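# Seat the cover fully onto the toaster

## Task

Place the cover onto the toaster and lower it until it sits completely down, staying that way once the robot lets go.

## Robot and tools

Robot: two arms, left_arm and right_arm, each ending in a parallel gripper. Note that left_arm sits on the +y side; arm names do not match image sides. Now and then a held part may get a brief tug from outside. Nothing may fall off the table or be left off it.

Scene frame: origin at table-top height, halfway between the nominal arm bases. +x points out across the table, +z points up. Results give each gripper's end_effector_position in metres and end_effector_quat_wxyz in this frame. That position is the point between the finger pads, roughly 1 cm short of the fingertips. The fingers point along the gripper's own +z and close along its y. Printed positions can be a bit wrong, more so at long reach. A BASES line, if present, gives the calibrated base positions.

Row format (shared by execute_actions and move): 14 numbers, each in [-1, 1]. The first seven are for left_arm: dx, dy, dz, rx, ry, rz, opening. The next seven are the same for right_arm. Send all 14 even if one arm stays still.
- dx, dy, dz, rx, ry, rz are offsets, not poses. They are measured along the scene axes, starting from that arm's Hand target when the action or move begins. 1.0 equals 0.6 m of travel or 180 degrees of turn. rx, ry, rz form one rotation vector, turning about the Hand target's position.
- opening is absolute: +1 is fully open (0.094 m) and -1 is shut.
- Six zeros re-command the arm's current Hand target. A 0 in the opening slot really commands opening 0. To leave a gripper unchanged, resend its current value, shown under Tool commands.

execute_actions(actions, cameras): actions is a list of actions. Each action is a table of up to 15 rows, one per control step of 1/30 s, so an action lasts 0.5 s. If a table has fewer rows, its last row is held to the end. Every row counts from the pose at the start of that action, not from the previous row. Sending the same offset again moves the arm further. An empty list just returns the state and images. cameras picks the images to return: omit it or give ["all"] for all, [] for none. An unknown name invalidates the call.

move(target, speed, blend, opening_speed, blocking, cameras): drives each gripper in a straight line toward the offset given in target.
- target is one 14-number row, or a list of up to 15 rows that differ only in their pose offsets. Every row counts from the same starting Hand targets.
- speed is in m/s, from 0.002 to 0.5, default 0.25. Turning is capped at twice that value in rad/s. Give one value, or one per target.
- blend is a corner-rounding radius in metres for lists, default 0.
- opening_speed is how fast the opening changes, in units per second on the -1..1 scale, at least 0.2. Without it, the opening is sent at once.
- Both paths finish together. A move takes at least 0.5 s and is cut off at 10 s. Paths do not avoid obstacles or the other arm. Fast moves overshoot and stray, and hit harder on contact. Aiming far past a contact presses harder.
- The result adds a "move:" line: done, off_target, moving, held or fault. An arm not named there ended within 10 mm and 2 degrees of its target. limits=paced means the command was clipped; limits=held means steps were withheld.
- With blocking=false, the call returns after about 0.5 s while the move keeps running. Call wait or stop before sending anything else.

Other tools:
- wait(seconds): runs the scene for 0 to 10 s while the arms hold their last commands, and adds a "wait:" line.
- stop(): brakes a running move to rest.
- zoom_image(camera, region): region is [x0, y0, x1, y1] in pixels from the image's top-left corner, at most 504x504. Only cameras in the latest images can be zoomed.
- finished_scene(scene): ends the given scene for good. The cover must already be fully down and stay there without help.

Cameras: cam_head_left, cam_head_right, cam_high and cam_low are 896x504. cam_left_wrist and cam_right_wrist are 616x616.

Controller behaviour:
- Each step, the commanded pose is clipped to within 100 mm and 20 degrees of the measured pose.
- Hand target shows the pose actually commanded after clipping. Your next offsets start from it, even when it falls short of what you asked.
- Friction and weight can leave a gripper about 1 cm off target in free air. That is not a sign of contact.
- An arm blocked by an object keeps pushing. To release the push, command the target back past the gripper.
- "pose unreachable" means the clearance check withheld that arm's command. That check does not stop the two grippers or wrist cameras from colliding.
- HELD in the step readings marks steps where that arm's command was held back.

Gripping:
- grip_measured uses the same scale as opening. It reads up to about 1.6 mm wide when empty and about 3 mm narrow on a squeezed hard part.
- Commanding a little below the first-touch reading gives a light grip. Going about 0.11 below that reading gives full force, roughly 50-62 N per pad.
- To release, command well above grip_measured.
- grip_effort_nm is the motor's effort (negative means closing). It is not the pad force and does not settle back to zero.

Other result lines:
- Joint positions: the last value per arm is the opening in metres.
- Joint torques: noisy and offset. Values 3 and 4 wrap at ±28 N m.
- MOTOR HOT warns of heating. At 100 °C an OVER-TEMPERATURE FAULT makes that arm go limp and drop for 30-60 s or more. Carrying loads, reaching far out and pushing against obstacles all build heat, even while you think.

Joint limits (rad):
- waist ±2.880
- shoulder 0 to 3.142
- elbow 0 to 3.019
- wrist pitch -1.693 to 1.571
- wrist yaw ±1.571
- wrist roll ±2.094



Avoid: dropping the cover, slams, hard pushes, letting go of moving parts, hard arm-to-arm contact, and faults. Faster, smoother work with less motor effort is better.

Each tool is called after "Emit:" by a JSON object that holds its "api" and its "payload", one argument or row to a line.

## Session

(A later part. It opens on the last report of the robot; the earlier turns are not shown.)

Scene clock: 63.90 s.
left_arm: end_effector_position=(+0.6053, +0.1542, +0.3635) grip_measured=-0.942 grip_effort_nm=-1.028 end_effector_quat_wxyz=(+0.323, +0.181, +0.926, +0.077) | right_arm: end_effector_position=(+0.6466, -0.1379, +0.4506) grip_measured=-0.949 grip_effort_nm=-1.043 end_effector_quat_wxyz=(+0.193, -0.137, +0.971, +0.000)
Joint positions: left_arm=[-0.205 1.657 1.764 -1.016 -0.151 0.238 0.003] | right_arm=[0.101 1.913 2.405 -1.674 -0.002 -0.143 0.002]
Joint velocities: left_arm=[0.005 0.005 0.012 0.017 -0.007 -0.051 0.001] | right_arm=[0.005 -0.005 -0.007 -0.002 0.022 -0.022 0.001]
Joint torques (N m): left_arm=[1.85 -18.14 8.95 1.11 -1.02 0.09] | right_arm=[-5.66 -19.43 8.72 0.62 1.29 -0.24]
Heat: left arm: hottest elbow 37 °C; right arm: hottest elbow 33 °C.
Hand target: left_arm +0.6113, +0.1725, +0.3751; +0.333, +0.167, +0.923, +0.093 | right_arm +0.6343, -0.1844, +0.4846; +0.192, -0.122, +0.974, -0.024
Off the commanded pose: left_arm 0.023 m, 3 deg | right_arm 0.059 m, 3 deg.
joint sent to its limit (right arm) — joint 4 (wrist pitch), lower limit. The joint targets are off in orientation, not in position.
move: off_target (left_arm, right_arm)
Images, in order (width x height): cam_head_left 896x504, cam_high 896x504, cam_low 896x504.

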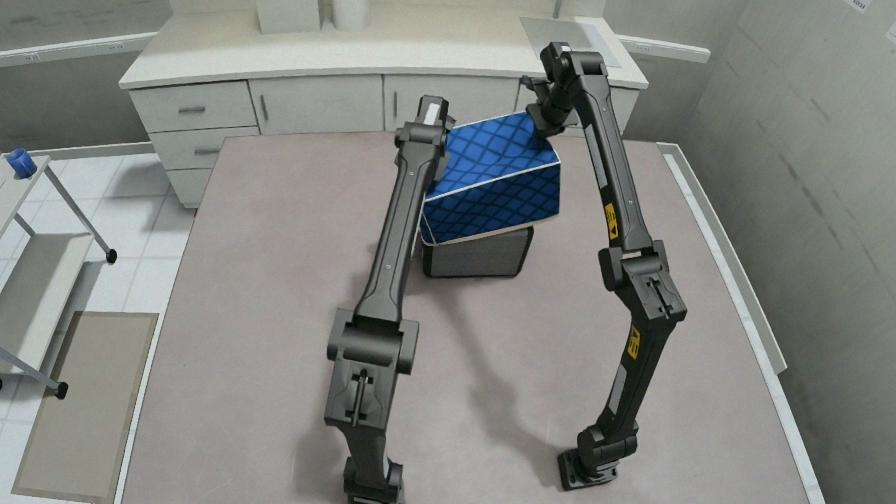

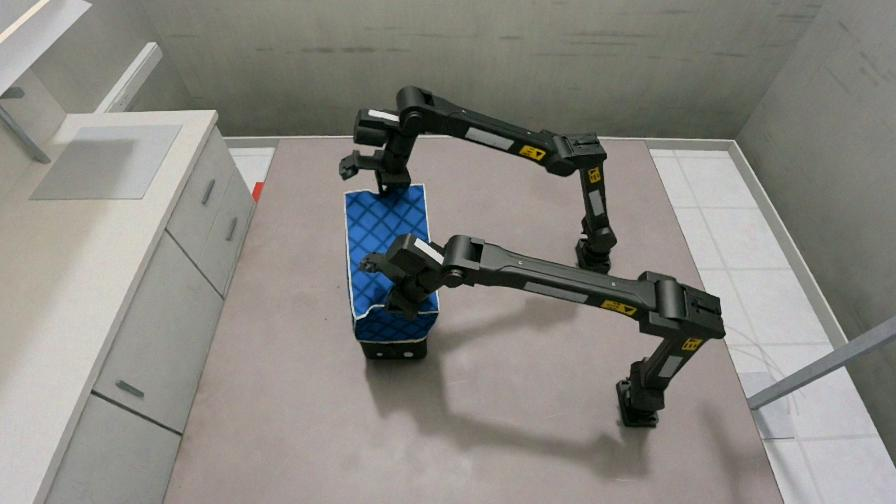

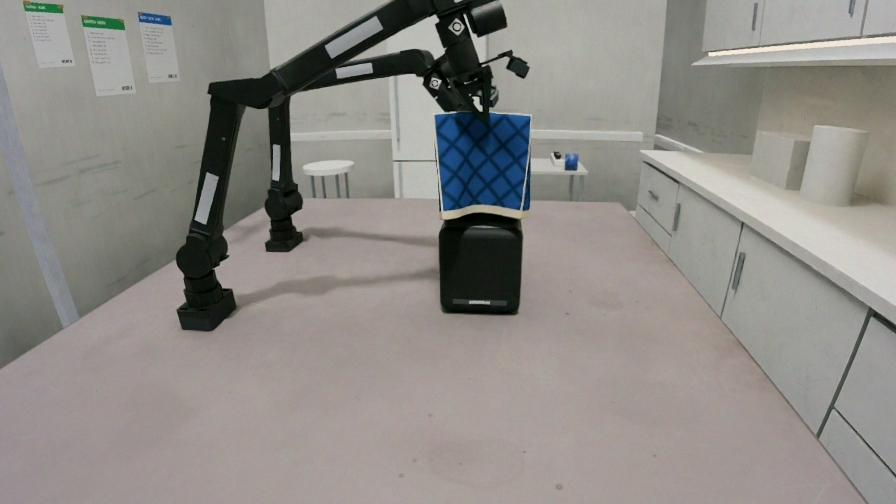

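Emit:
{"api": "move", "payload": {
  "target": [
    [0.01,0,-0.01,0.0,0,0,-1,-0.03,0,0,-0.02,0,0,-1],
    [0.01,0,-0.02,0.0,0,0,-1,-0.03,0,-0.15,-0.08,0,0,-1],
    [0.015,0.01,-0.04,0.0,0,0,-1,-0.03,0,-0.27,-0.08,0,0,-1]
  ],
  "speed": 0.09,
  "cameras": ["cam_head_left","cam_high","cam_low"]
}}

Emit:
{"api": "zoom_image", "payload": {
  "camera": "cam_high",
  "region": [280, 140, 520, 380]
}}

Emit:
{"api": "zoom_image", "payload": {
  "camera": "cam_low",
  "region": [340, 60, 620, 340]
}}

Scene clock: 71.93 s.
left_arm: end_effector_position=(+0.6074, +0.1435, +0.3499) grip_measured=-0.942 grip_effort_nm=-1.023 end_effector_quat_wxyz=(+0.329, +0.188, +0.923, +0.069) | right_arm: end_effector_position=(+0.6221, -0.1554, +0.3205) grip_measured=-0.949 grip_effort_nm=-1.043 end_effector_quat_wxyz=(+0.186, -0.145, +0.964, -0.122)
Joint positions: left_arm=[-0.217 1.657 1.724 -0.963 -0.137 0.238 0.003] | right_arm=[0.149 1.719 1.761 -1.238 0.253 -0.161 0.002]
Joint velocities: left_arm=[-0.015 -0.015 -0.002 -0.002 -0.007 -0.022 0] | right_arm=[-0.005 -0.005 -0.022 0.007 0.007 -0.007 -0.001]
Joint torques (N m): left_arm=[3.72 -17.79 8.54 1.47 -1.17 0.17] | right_arm=[-3.72 -15.5 7.77 0.25 1.52 -0.28]
Heat: left arm: hottest elbow 37 °C; right arm: hottest shoulder 33 °C.
Hand target: left_arm +0.6203, +0.1790, +0.3512; +0.333, +0.167, +0.923, +0.094 | right_arm +0.6139, -0.1845, +0.3228; +0.175, -0.145, +0.963, -0.145
Off the commanded pose: left_arm 0.037 m, 4 deg | right_arm 0.030 m, 3 deg.
move: off_target (left_arm, right_arm)
Images, in order (width x height): cam_head_left 896x504, cam_high 896x504, cam_low 896x504.

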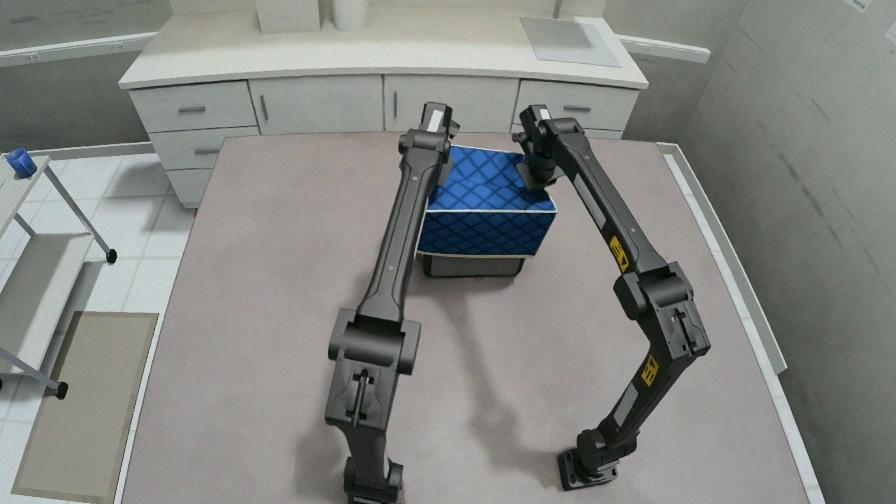

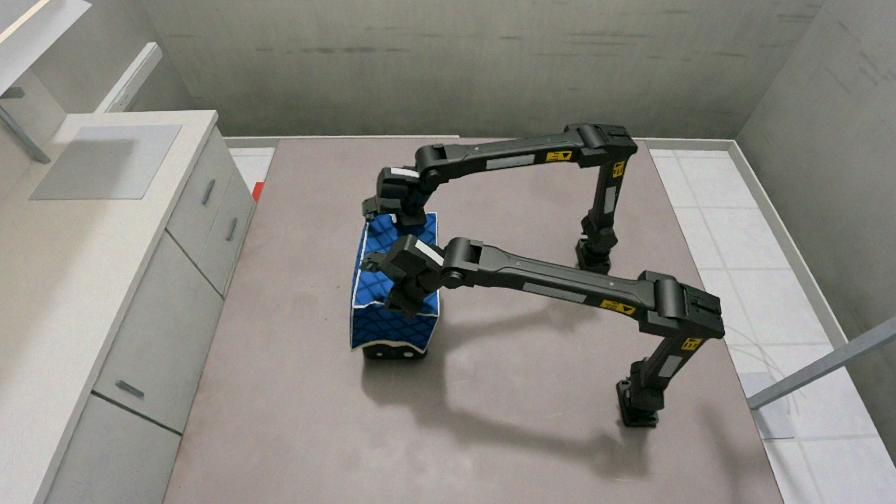

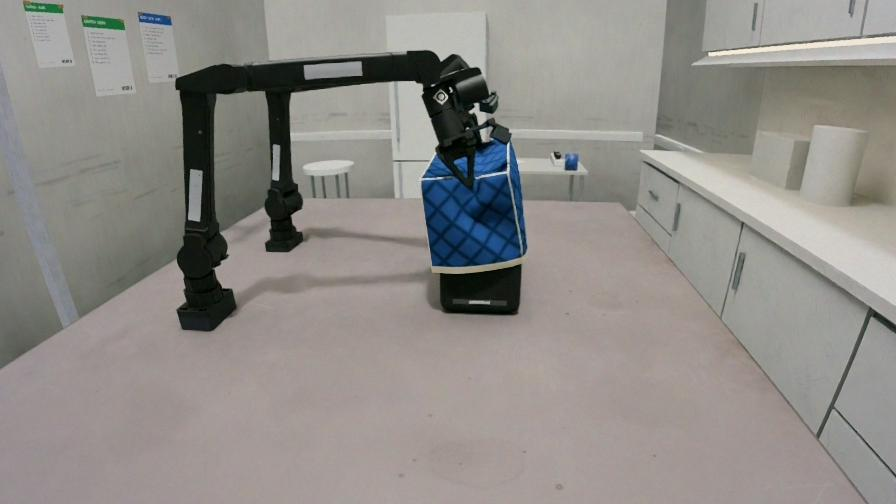

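Scaled by 2.100.

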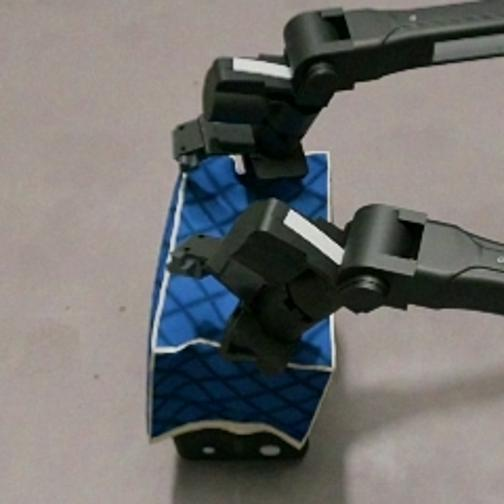

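Scaled by 1.800.

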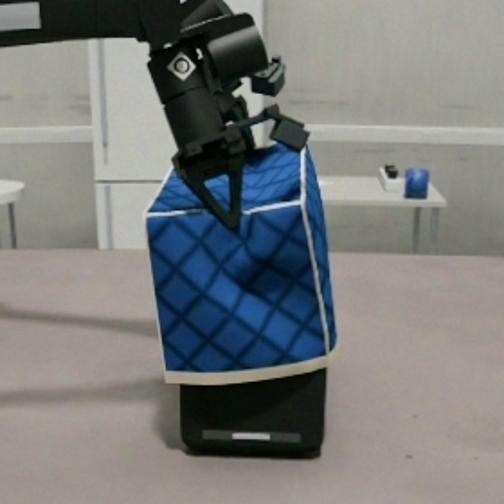

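Emit:
{"api": "move", "payload": {
  "target": [
    [0.015,0.02,-0.12,0.0,0,0,-1,0.015,0.01,-0.11,0,0,0,-1],
    [0.015,0.02,-0.235,-0.05,0,0,-1,0.02,0.01,-0.205,0.03,0,0,-1]
  ],
  "speed": 0.09,
  "cameras": ["cam_head_left","cam_high","cam_low"]
}}

Emit:
{"api": "zoom_image", "payload": {
  "camera": "cam_high",
  "region": [280, 140, 520, 380]
}}

Emit:
{"api": "zoom_image", "payload": {
  "camera": "cam_low",
  "region": [340, 60, 620, 340]
}}

Scene clock: 81.67 s.
left_arm: end_effector_position=(+0.6181, +0.1461, +0.2482) grip_measured=-0.942 grip_effort_nm=-1.033 end_effector_quat_wxyz=(+0.372, +0.175, +0.911, +0.001) | right_arm: end_effector_position=(+0.6301, -0.1521, +0.2354) grip_measured=-0.949 grip_effort_nm=-1.038 end_effector_quat_wxyz=(+0.220, -0.140, +0.961, -0.089)
Joint positions: left_arm=[-0.171 1.664 1.43 -0.573 0.015 0.208 0.003] | right_arm=[0.134 1.717 1.523 -0.932 0.186 -0.162 0.002]
Joint velocities: left_arm=[0.005 0.005 -0.002 -0.002 -0.051 0.007 0] | right_arm=[0.005 -0.015 -0.002 -0.022 -0.037 0.007 0]
Joint torques (N m): left_arm=[5.3 -14.15 7.08 1.2 -0.74 -0.01] | right_arm=[-4.07 -11.81 6.74 0.5 0.43 -0.09]
Heat: left arm: hottest elbow 36 °C; right arm: hottest shoulder 33 °C.
Hand target: left_arm +0.6289, +0.1932, +0.2109; +0.345, +0.140, +0.928, +0.021 | right_arm +0.6240, -0.1788, +0.1995; +0.182, -0.136, +0.969, -0.100
Off the commanded pose: left_arm 0.060 m, 6 deg | right_arm 0.045 m, 5 deg.
move: off_target (left_arm, right_arm)
Images, in order (width x height): cam_head_left 896x504, cam_high 896x504, cam_low 896x504.

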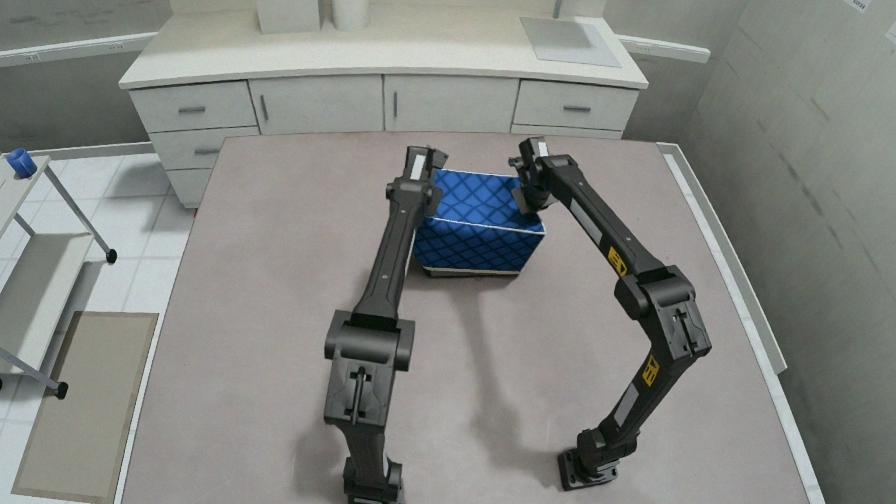

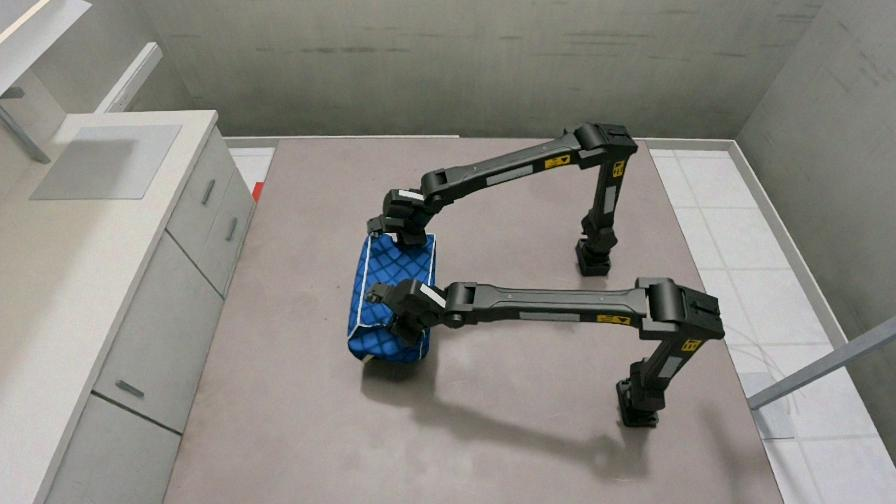

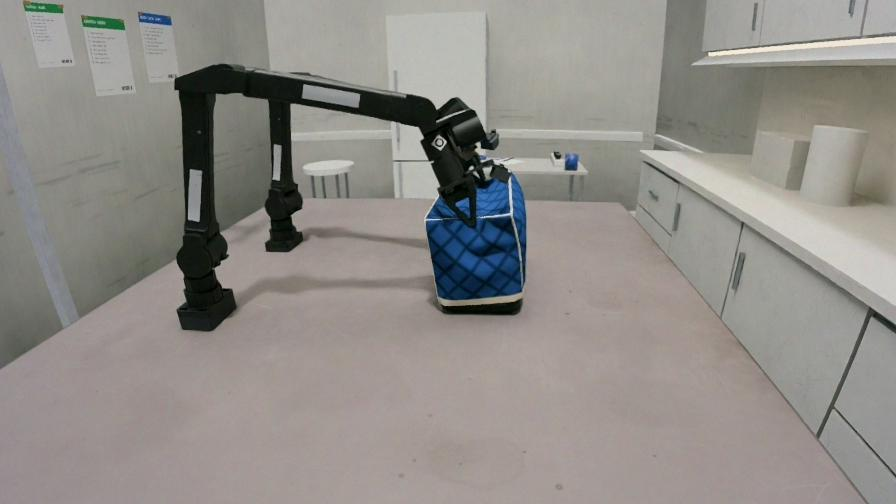

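Scaled by 2.100.

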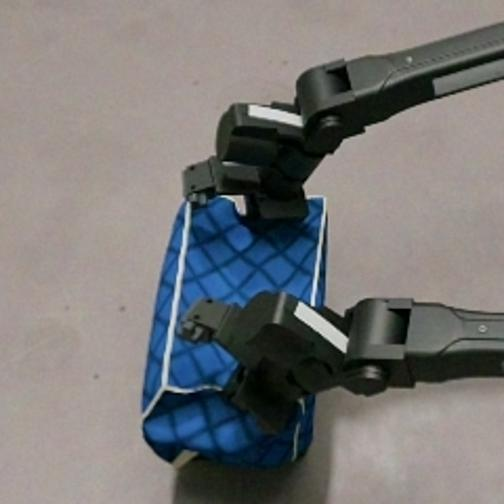

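Scaled by 1.800.

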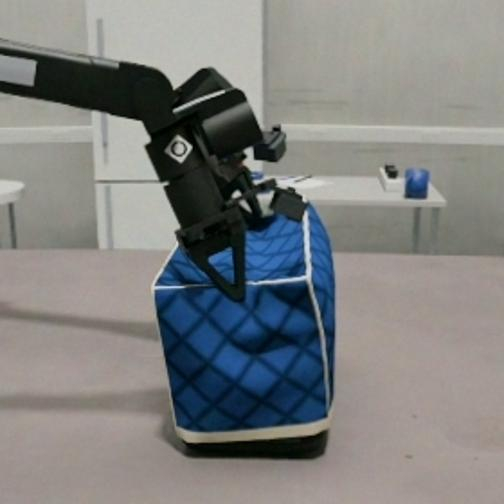

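Emit:
{"api": "move", "payload": {
  "target": [
    [0,0,0.13,0,0,0,-1,0,0.04,0.03,0,0,0,-1],
    [0,0.055,0.13,0.03,0,0,-1,0,0.065,0.03,0.02,0,0,-1],
    [0,0.055,-0.02,0.03,0,0,-1,0,0.065,0.02,0.02,0,0,-1]
  ],
  "speed": 0.09,
  "cameras": ["cam_head_left","cam_high","cam_low"]
}}

Emit:
{"api": "zoom_image", "payload": {
  "camera": "cam_high",
  "region": [280, 140, 520, 380]
}}

Emit:
{"api": "zoom_image", "payload": {
  "camera": "cam_head_left",
  "region": [350, 60, 620, 300]
}}

Scene clock: 93.53 s.
left_arm: end_effector_position=(+0.6188, +0.1577, +0.2347) grip_measured=-0.942 grip_effort_nm=-1.028 end_effector_quat_wxyz=(+0.369, +0.192, +0.909, +0.027) | right_arm: end_effector_position=(+0.6239, -0.1434, +0.2331) grip_measured=-0.949 grip_effort_nm=-1.033 end_effector_quat_wxyz=(+0.211, -0.119, +0.968, -0.068)
Joint positions: left_arm=[-0.161 1.672 1.405 -0.546 -0.014 0.267 0.003] | right_arm=[0.141 1.717 1.526 -0.959 0.156 -0.1 0.002]
Joint velocities: left_arm=[-0.005 -0.005 -0.002 0.002 -0.022 0.007 -0.001] | right_arm=[0.005 -0.015 -0.002 -0.007 -0.066 -0.022 0]
Joint torques (N m): left_arm=[6.65 -14.97 6.83 0.83 -1.49 0.26] | right_arm=[-0.5 -11.52 10.11 0.16 0.07 0]
Heat: left arm: hottest elbow 36 °C; right arm: hottest shoulder 34 °C.
Hand target: left_arm +0.6289, +0.2265, +0.1993; +0.339, +0.156, +0.926, +0.064 | right_arm +0.6240, -0.1396, +0.2114; +0.186, -0.131, +0.971, -0.069
Off the commanded pose: left_arm 0.078 m, 7 deg | right_arm 0.022 m, 3 deg.
move: off_target (left_arm, right_arm)
Images, in order (width x height): cam_head_left 896x504, cam_high 896x504, cam_low 896x504.

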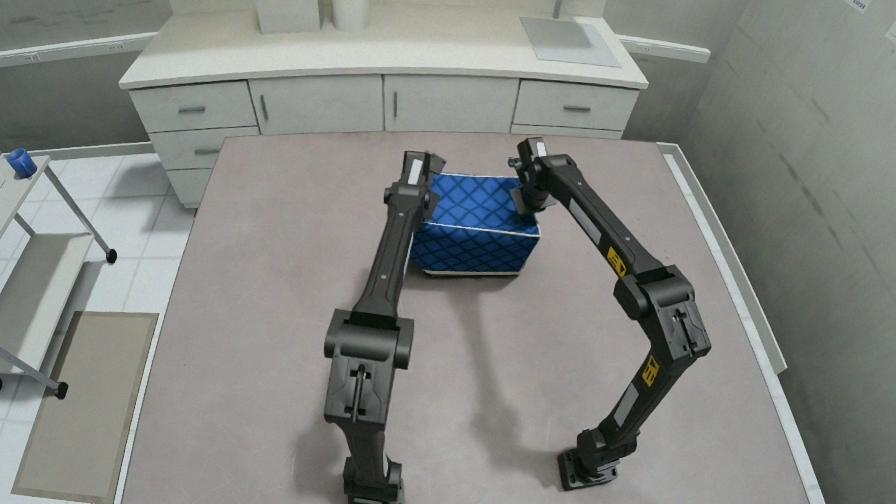

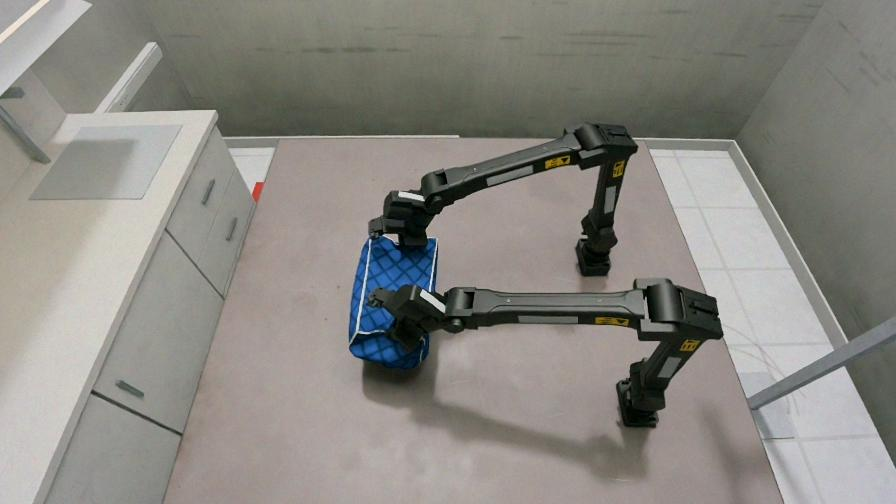

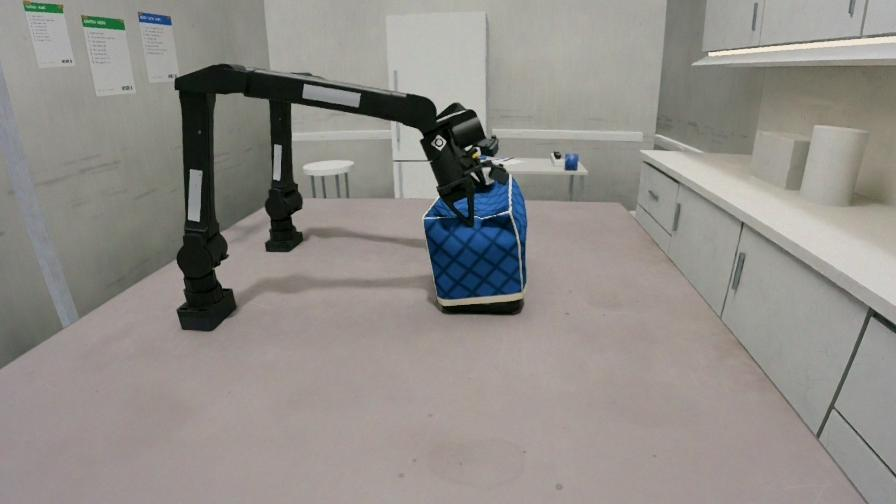

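Scaled by 2.100.

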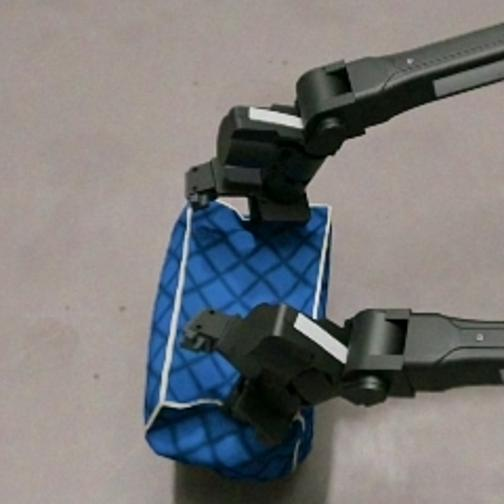

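Scaled by 1.867.

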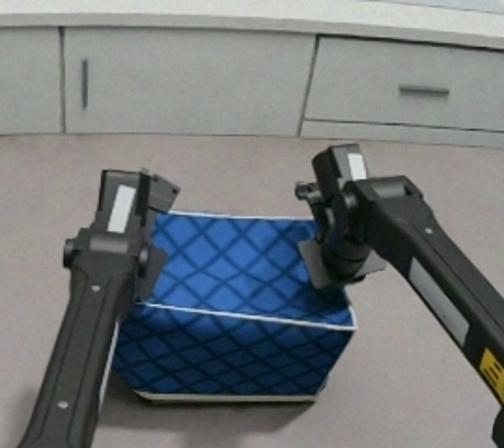

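Emit:
{"api": "move", "payload": {
  "target": [0,0.0,0.33,0,0,0,-1,0,-0.02,0.18,0,0,0,-1],
  "speed": 0.12,
  "cameras": ["cam_high","cam_head_left"]
}}

Emit:
{"api": "zoom_image", "payload": {
  "camera": "cam_high",
  "region": [280, 140, 520, 380]
}}

Scene clock: 108.80 s.
left_arm: end_effector_position=(+0.6082, +0.1634, +0.3501) grip_measured=-0.942 grip_effort_nm=-1.028 end_effector_quat_wxyz=(+0.304, +0.195, +0.932, +0.027) | right_arm: end_effector_position=(+0.6175, -0.1366, +0.3061) grip_measured=-0.949 grip_effort_nm=-1.028 end_effector_quat_wxyz=(+0.183, -0.128, +0.973, -0.057)
Joint positions: left_arm=[-0.156 1.681 1.78 -1.05 -0.019 0.267 0.003] | right_arm=[0.147 1.719 1.735 -1.223 0.13 -0.103 0.002]
Joint velocities: left_arm=[0.005 -0.015 -0.002 -0.002 0.007 -0.007 -0.001] | right_arm=[-0.005 -0.005 -0.022 -0.012 0.007 0.037 -0.001]
Joint torques (N m): left_arm=[5.83 -19.14 13.46 0.66 -1.66 0.2] | right_arm=[-2.61 -13.45 13.65 -0.13 0.76 -0.2]
Heat: left arm: hottest elbow 37 °C; right arm: hottest shoulder 34 °C.
Hand target: left_arm +0.6295, +0.2230, +0.3973; +0.339, +0.156, +0.926, +0.064 | right_arm +0.6258, -0.1515, +0.3196; +0.186, -0.130, +0.971, -0.069
Off the commanded pose: left_arm 0.081 m, 7 deg | right_arm 0.021 m, 1 deg.
move: off_target (left_arm, right_arm)
Images, in order (width x height): cam_head_left 896x504, cam_high 896x504.

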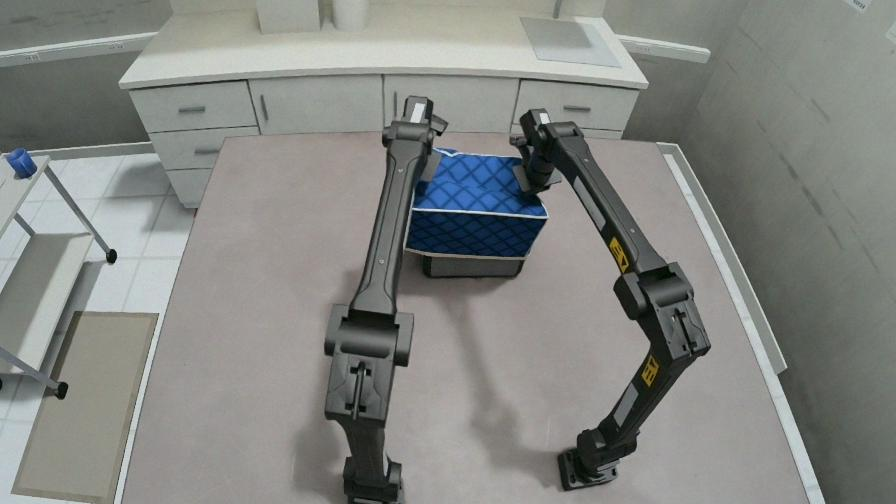

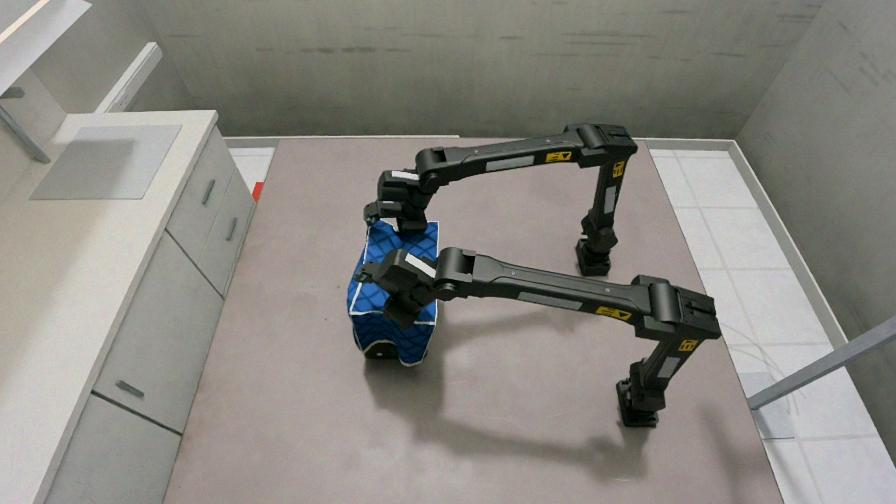

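Scaled by 2.100.

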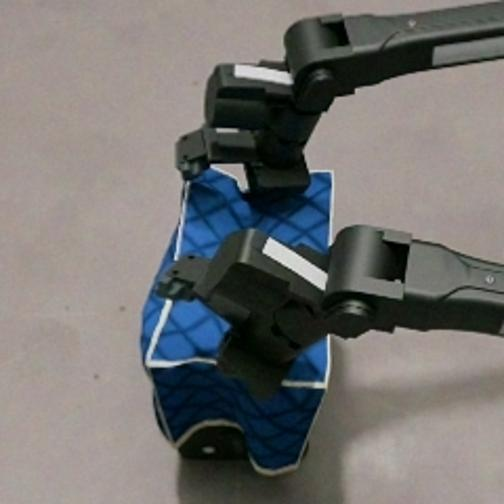

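Emit:
{"api": "move", "payload": {
  "target": [0,0.07,0.08,0,0,0,-1,0,0.05,0.05,0,0,0,-1],
  "speed": 0.12,
  "cameras": ["cam_high"]
}}

Emit:
{"api": "zoom_image", "payload": {
  "camera": "cam_high",
  "region": [280, 140, 520, 380]
}}

Emit:
{"api": "move", "payload": {
  "target": [0,0,-0.13,0,0,0,-1,0,0,-0.06,0,0,0,-1],
  "speed": 0.12,
  "cameras": ["cam_high","cam_low"]
}}

Emit:
{"api": "zoom_image", "payload": {
  "camera": "cam_high",
  "region": [280, 140, 520, 380]
}}

Scene clock: 117.93 s.
left_arm: end_effector_position=(+0.6102, +0.1880, +0.3932) grip_measured=-0.942 grip_effort_nm=-1.028 end_effector_quat_wxyz=(+0.297, +0.204, +0.933, +0.022) | right_arm: end_effector_position=(+0.6134, -0.1103, +0.3484) grip_measured=-0.949 grip_effort_nm=-1.033 end_effector_quat_wxyz=(+0.189, -0.139, +0.970, -0.058)
Joint positions: left_arm=[-0.107 1.707 1.934 -1.193 0.022 0.321 0.003] | right_arm=[0.194 1.723 1.849 -1.326 0.146 -0.081 0.002]
Joint velocities: left_arm=[-0.015 -0.005 -0.007 0.022 0.051 0.022 0] | right_arm=[-0.005 0.005 -0.012 0.017 -0.022 0.007 0]
Joint torques (N m): left_arm=[7.53 -19.9 13.72 0.9 -1.53 0.25] | right_arm=[-2.32 -12.16 13.64 0.09 0.85 0.11]
Heat: left arm: hottest elbow 39 °C; right arm: hottest shoulder 34 °C.
Hand target: left_arm +0.6298, +0.2638, +0.4459; +0.339, +0.157, +0.925, +0.064 | right_arm +0.6261, -0.1213, +0.3494; +0.186, -0.130, +0.971, -0.069
Off the commanded pose: left_arm 0.095 m, 9 deg | right_arm 0.017 m, 2 deg.
move: off_target (left_arm, right_arm); limits=paced
Images, in order (width x height): cam_high 896x504.

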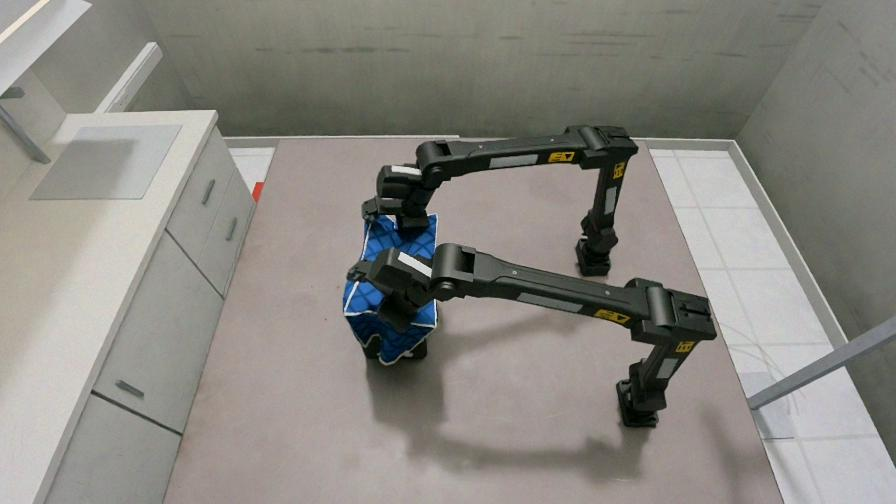

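Scaled by 2.100.

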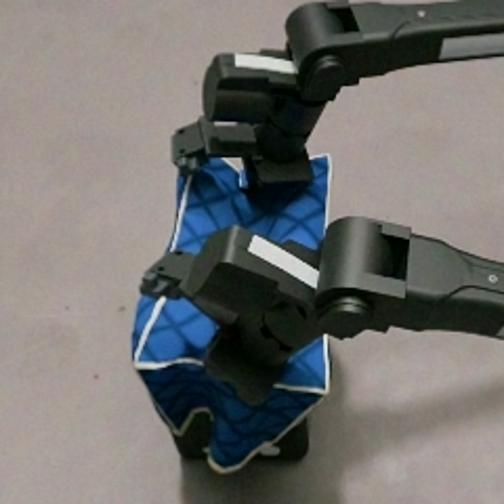

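Scene clock: 119.23 s.
left_arm: end_effector_position=(+0.6245, +0.2025, +0.3310) grip_measured=-0.942 grip_effort_nm=-1.033 end_effector_quat_wxyz=(+0.305, +0.194, +0.932, +0.028) | right_arm: end_effector_position=(+0.6224, -0.0986, +0.3365) grip_measured=-0.949 grip_effort_nm=-1.033 end_effector_quat_wxyz=(+0.210, -0.140, +0.966, -0.051)
Joint positions: left_arm=[-0.084 1.707 1.762 -1.003 0.02 0.325 0.003] | right_arm=[0.208 1.723 1.808 -1.243 0.142 -0.072 0.002]
Joint velocities: left_arm=[-0.015 0.005 0.007 -0.017 0.022 0.037 0] | right_arm=[-0.005 -0.005 -0.012 -0.012 -0.007 0.022 0.001]
Joint torques (N m): left_arm=[6.07 -22.3 8.7 1.78 -1.26 0.23] | right_arm=[-3.14 -12.69 7.97 0.54 0.96 0.02]
Heat: left arm: hottest elbow 39 °C; right arm: hottest shoulder 34 °C.
Hand target: left_arm +0.6294, +0.2653, +0.3677; +0.339, +0.156, +0.926, +0.064 | right_arm +0.6255, -0.1213, +0.3134; +0.186, -0.131, +0.971, -0.068
Off the commanded pose: left_arm 0.072 m, 7 deg | right_arm 0.033 m, 4 deg.
move: off_target (left_arm, right_arm)
Images, in order (width x height): cam_high 896x504, cam_low 896x504.

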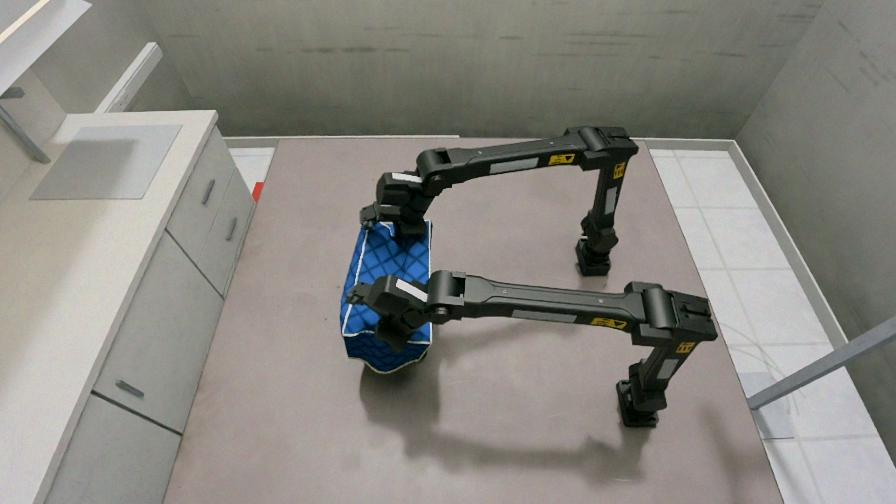

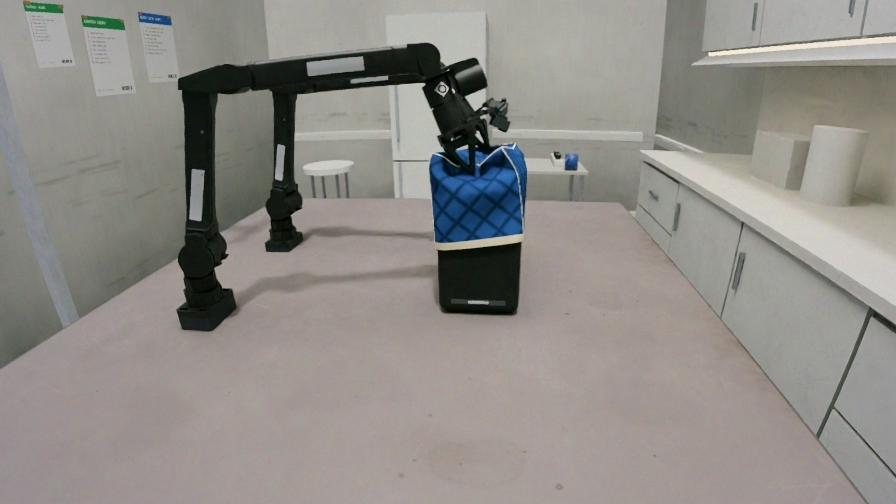

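Scaled by 2.100.

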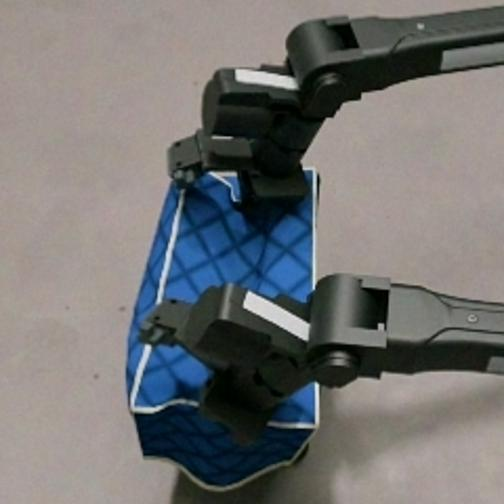

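Emit:
{"api": "move", "payload": {
  "target": [
    [-0.03,-0.01,-0.1,0,0,0,-1,-0.01,0,-0.06,0,0,0,-1],
    [-0.03,-0.03,-0.26,0,0,0,-1,-0.01,-0.03,-0.2,0,0,0,-1]
  ],
  "speed": 0.1,
  "cameras": ["cam_high","cam_low","cam_head_left"]
}}

Emit:
{"api": "zoom_image", "payload": {
  "camera": "cam_high",
  "region": [280, 140, 520, 380]
}}

Scene clock: 125.83 s.
left_arm: end_effector_position=(+0.6059, +0.2043, +0.2154) grip_measured=-0.942 grip_effort_nm=-1.038 end_effector_quat_wxyz=(+0.341, +0.190, +0.920, +0.033) | right_arm: end_effector_position=(+0.6204, -0.0976, +0.2330) grip_measured=-0.949 grip_effort_nm=-1.033 end_effector_quat_wxyz=(+0.225, -0.139, +0.963, -0.047)
Joint positions: left_arm=[-0.084 1.66 1.364 -0.575 0.018 0.322 0.003] | right_arm=[0.209 1.716 1.518 -0.929 0.136 -0.072 0.002]
Joint velocities: left_arm=[-0.005 0.005 -0.007 0.012 0.007 -0.022 -0.001] | right_arm=[0.005 -0.015 -0.007 -0.002 -0.051 -0.022 0]
Joint torques (N m): left_arm=[4.42 -17.38 7.42 1.37 -1.69 0.07] | right_arm=[-5.6 -12.04 5.96 0.62 0.74 -0.28]
Heat: left arm: hottest elbow 39 °C; right arm: hottest shoulder 34 °C.
Hand target: left_arm +0.6108, +0.2501, +0.2116; +0.339, +0.156, +0.926, +0.065 | right_arm +0.6177, -0.1398, +0.1937; +0.186, -0.131, +0.971, -0.069
Off the commanded pose: left_arm 0.043 m, 5 deg | right_arm 0.058 m, 5 deg.
move: off_target (left_arm, right_arm)
Images, in order (width x height): cam_head_left 896x504, cam_high 896x504, cam_low 896x504.

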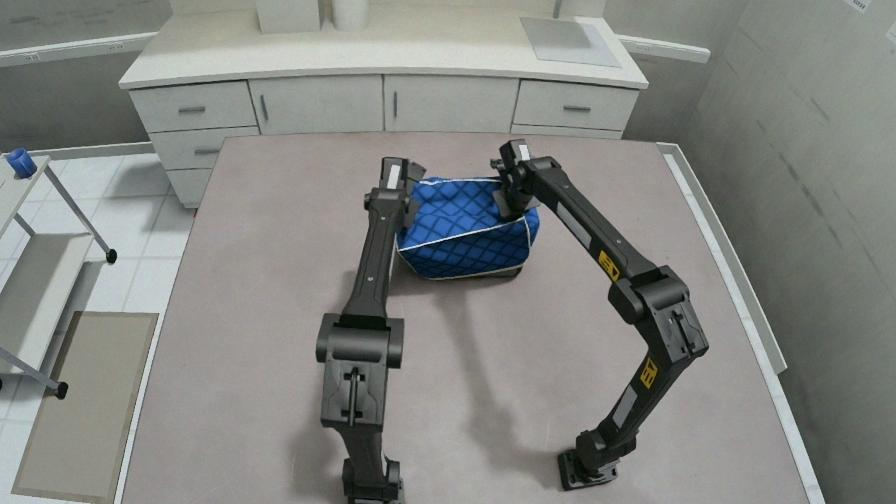

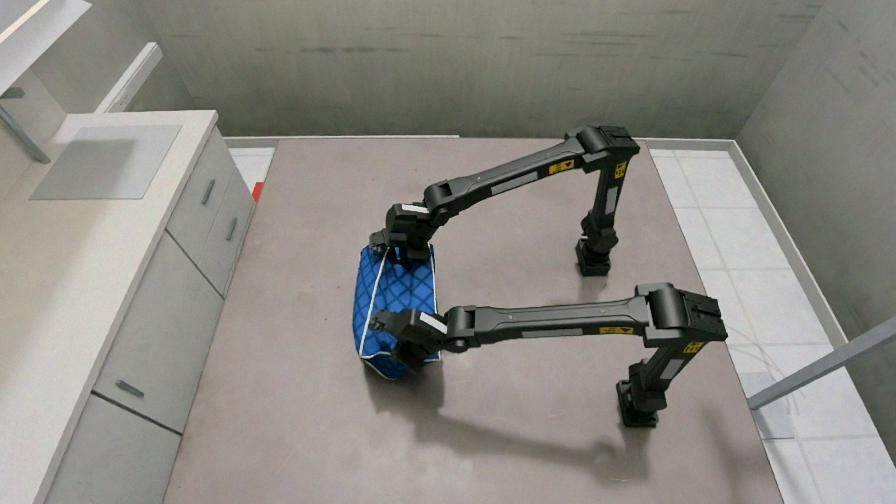

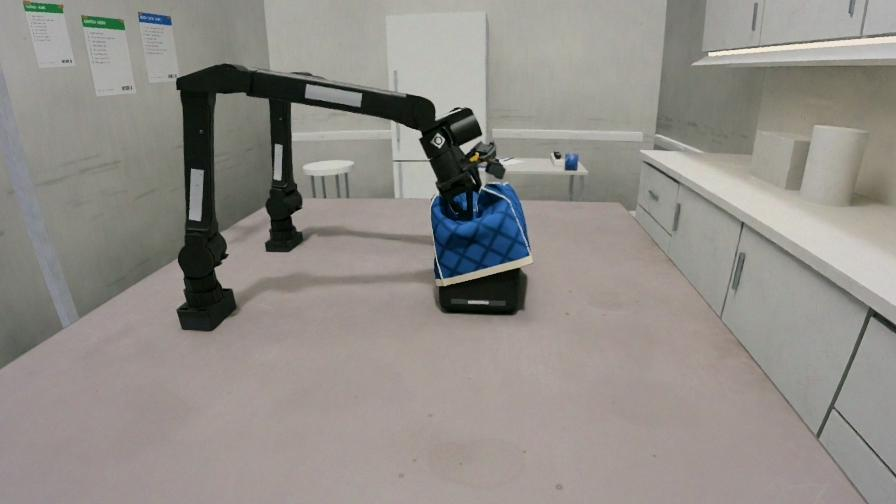

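Scaled by 2.100.

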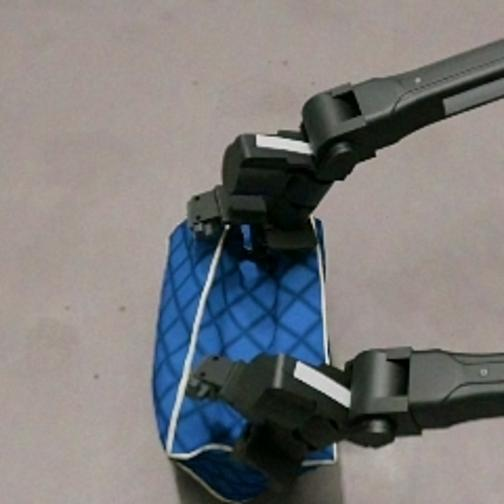

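Emit:
{"api": "move", "payload": {
  "target": [
    [0.01,-0.10,0.02,0,0,0,-1,0.0,-0.04,0.05,0,0,0,-1],
    [0.02,-0.14,0.0,0,0,0,-1,0.0,-0.06,0,0,0,0,-1]
  ],
  "speed": 0.1,
  "cameras": ["cam_high","cam_low","cam_head_left"]
}}

Emit:
{"api": "zoom_image", "payload": {
  "camera": "cam_high",
  "region": [280, 140, 520, 380]
}}

Emit:
{"api": "zoom_image", "payload": {
  "camera": "cam_low",
  "region": [340, 60, 620, 340]
}}

Emit:
{"api": "zoom_image", "payload": {
  "camera": "cam_head_left",
  "region": [350, 60, 620, 300]
}}

Scene clock: 133.00 s.
left_arm: end_effector_position=(+0.6074, +0.1587, +0.2187) grip_measured=-0.942 grip_effort_nm=-1.023 end_effector_quat_wxyz=(+0.343, +0.166, +0.923, +0.055) | right_arm: end_effector_position=(+0.6257, -0.1367, +0.2324) grip_measured=-0.949 grip_effort_nm=-1.038 end_effector_quat_wxyz=(+0.227, -0.137, +0.963, -0.050)
Joint positions: left_arm=[-0.186 1.675 1.388 -0.581 -0.104 0.214 0.003] | right_arm=[0.139 1.705 1.499 -0.908 0.113 -0.133 0.002]
Joint velocities: left_arm=[-0.024 0.005 -0.012 0.012 0.022 0.007 0] | right_arm=[0.005 -0.015 0.002 0.012 0.037 -0.007 0]
Joint torques (N m): left_arm=[0.79 -14.21 10.32 1.01 -0.73 -0.01] | right_arm=[-5.13 -11.81 5.93 0.44 0.75 -0.26]
Heat: left arm: hottest elbow 38 °C; right arm: hottest shoulder 34 °C.
Hand target: left_arm +0.6229, +0.1665, +0.2104; +0.338, +0.156, +0.926, +0.064 | right_arm +0.6180, -0.1761, +0.1937; +0.186, -0.131, +0.971, -0.070
Off the commanded pose: left_arm 0.019 m, 2 deg | right_arm 0.056 m, 5 deg.
move: off_target (left_arm, right_arm)
Images, in order (width x height): cam_head_left 896x504, cam_high 896x504, cam_low 896x504.

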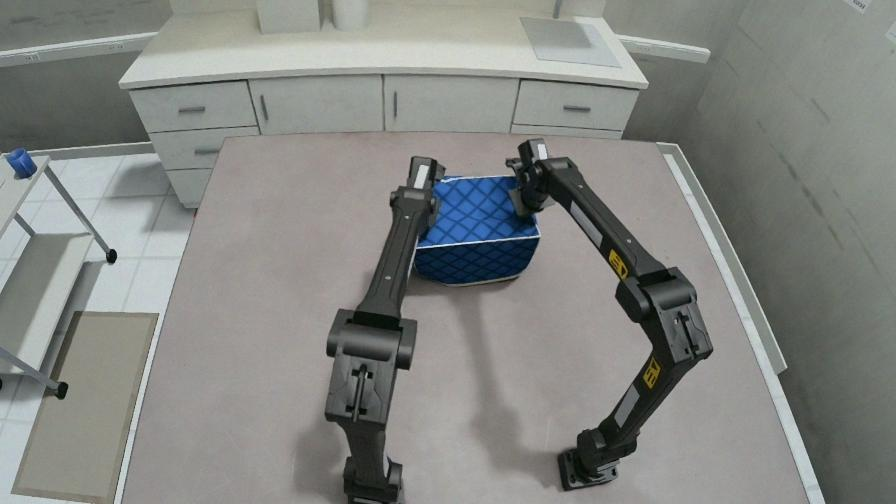

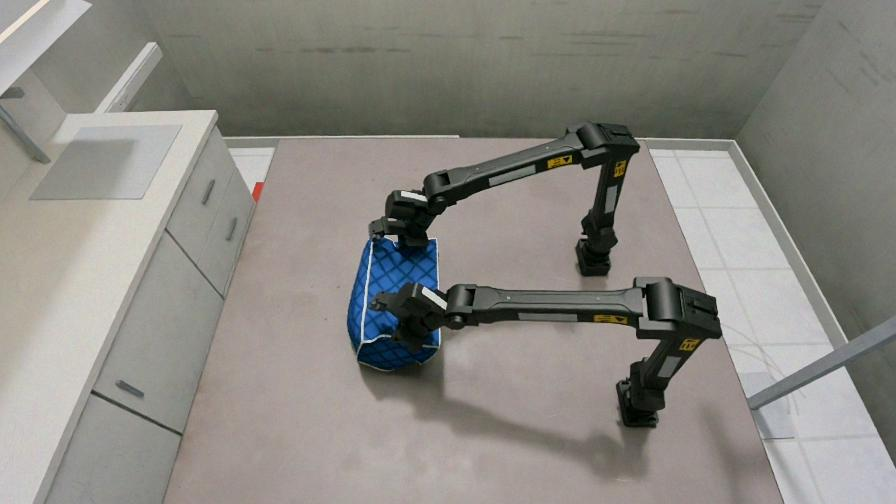

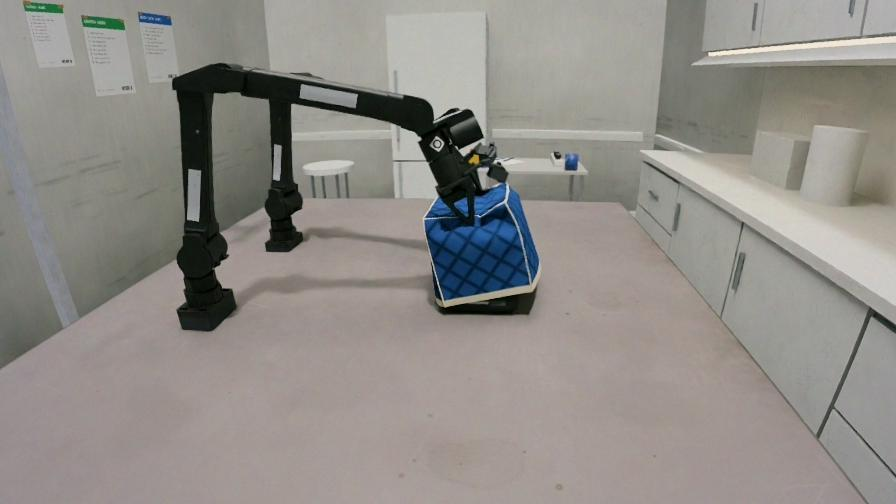

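Scaled by 2.100.

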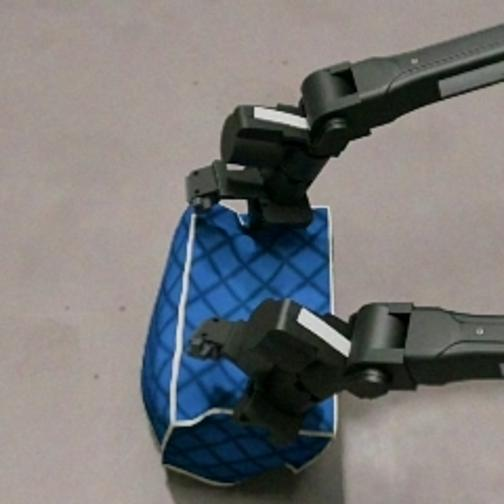

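Scaled by 1.800.

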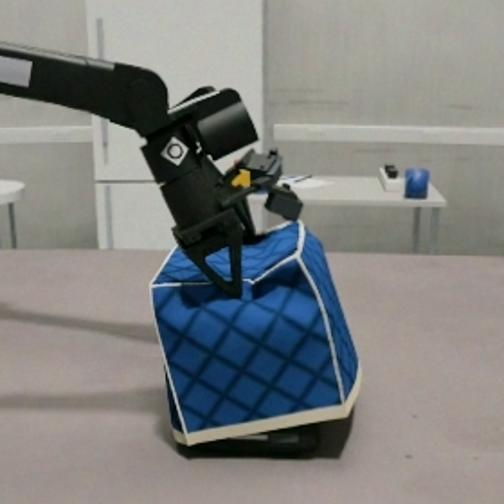

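Scaled by 1.867.

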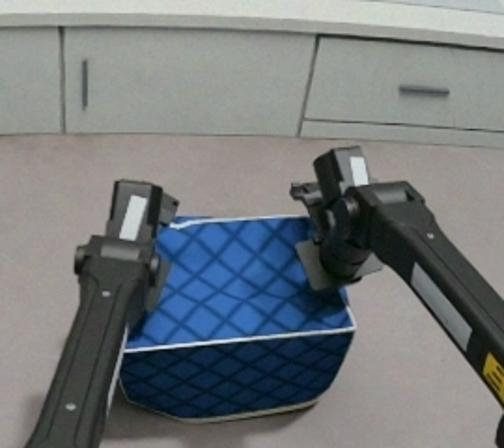

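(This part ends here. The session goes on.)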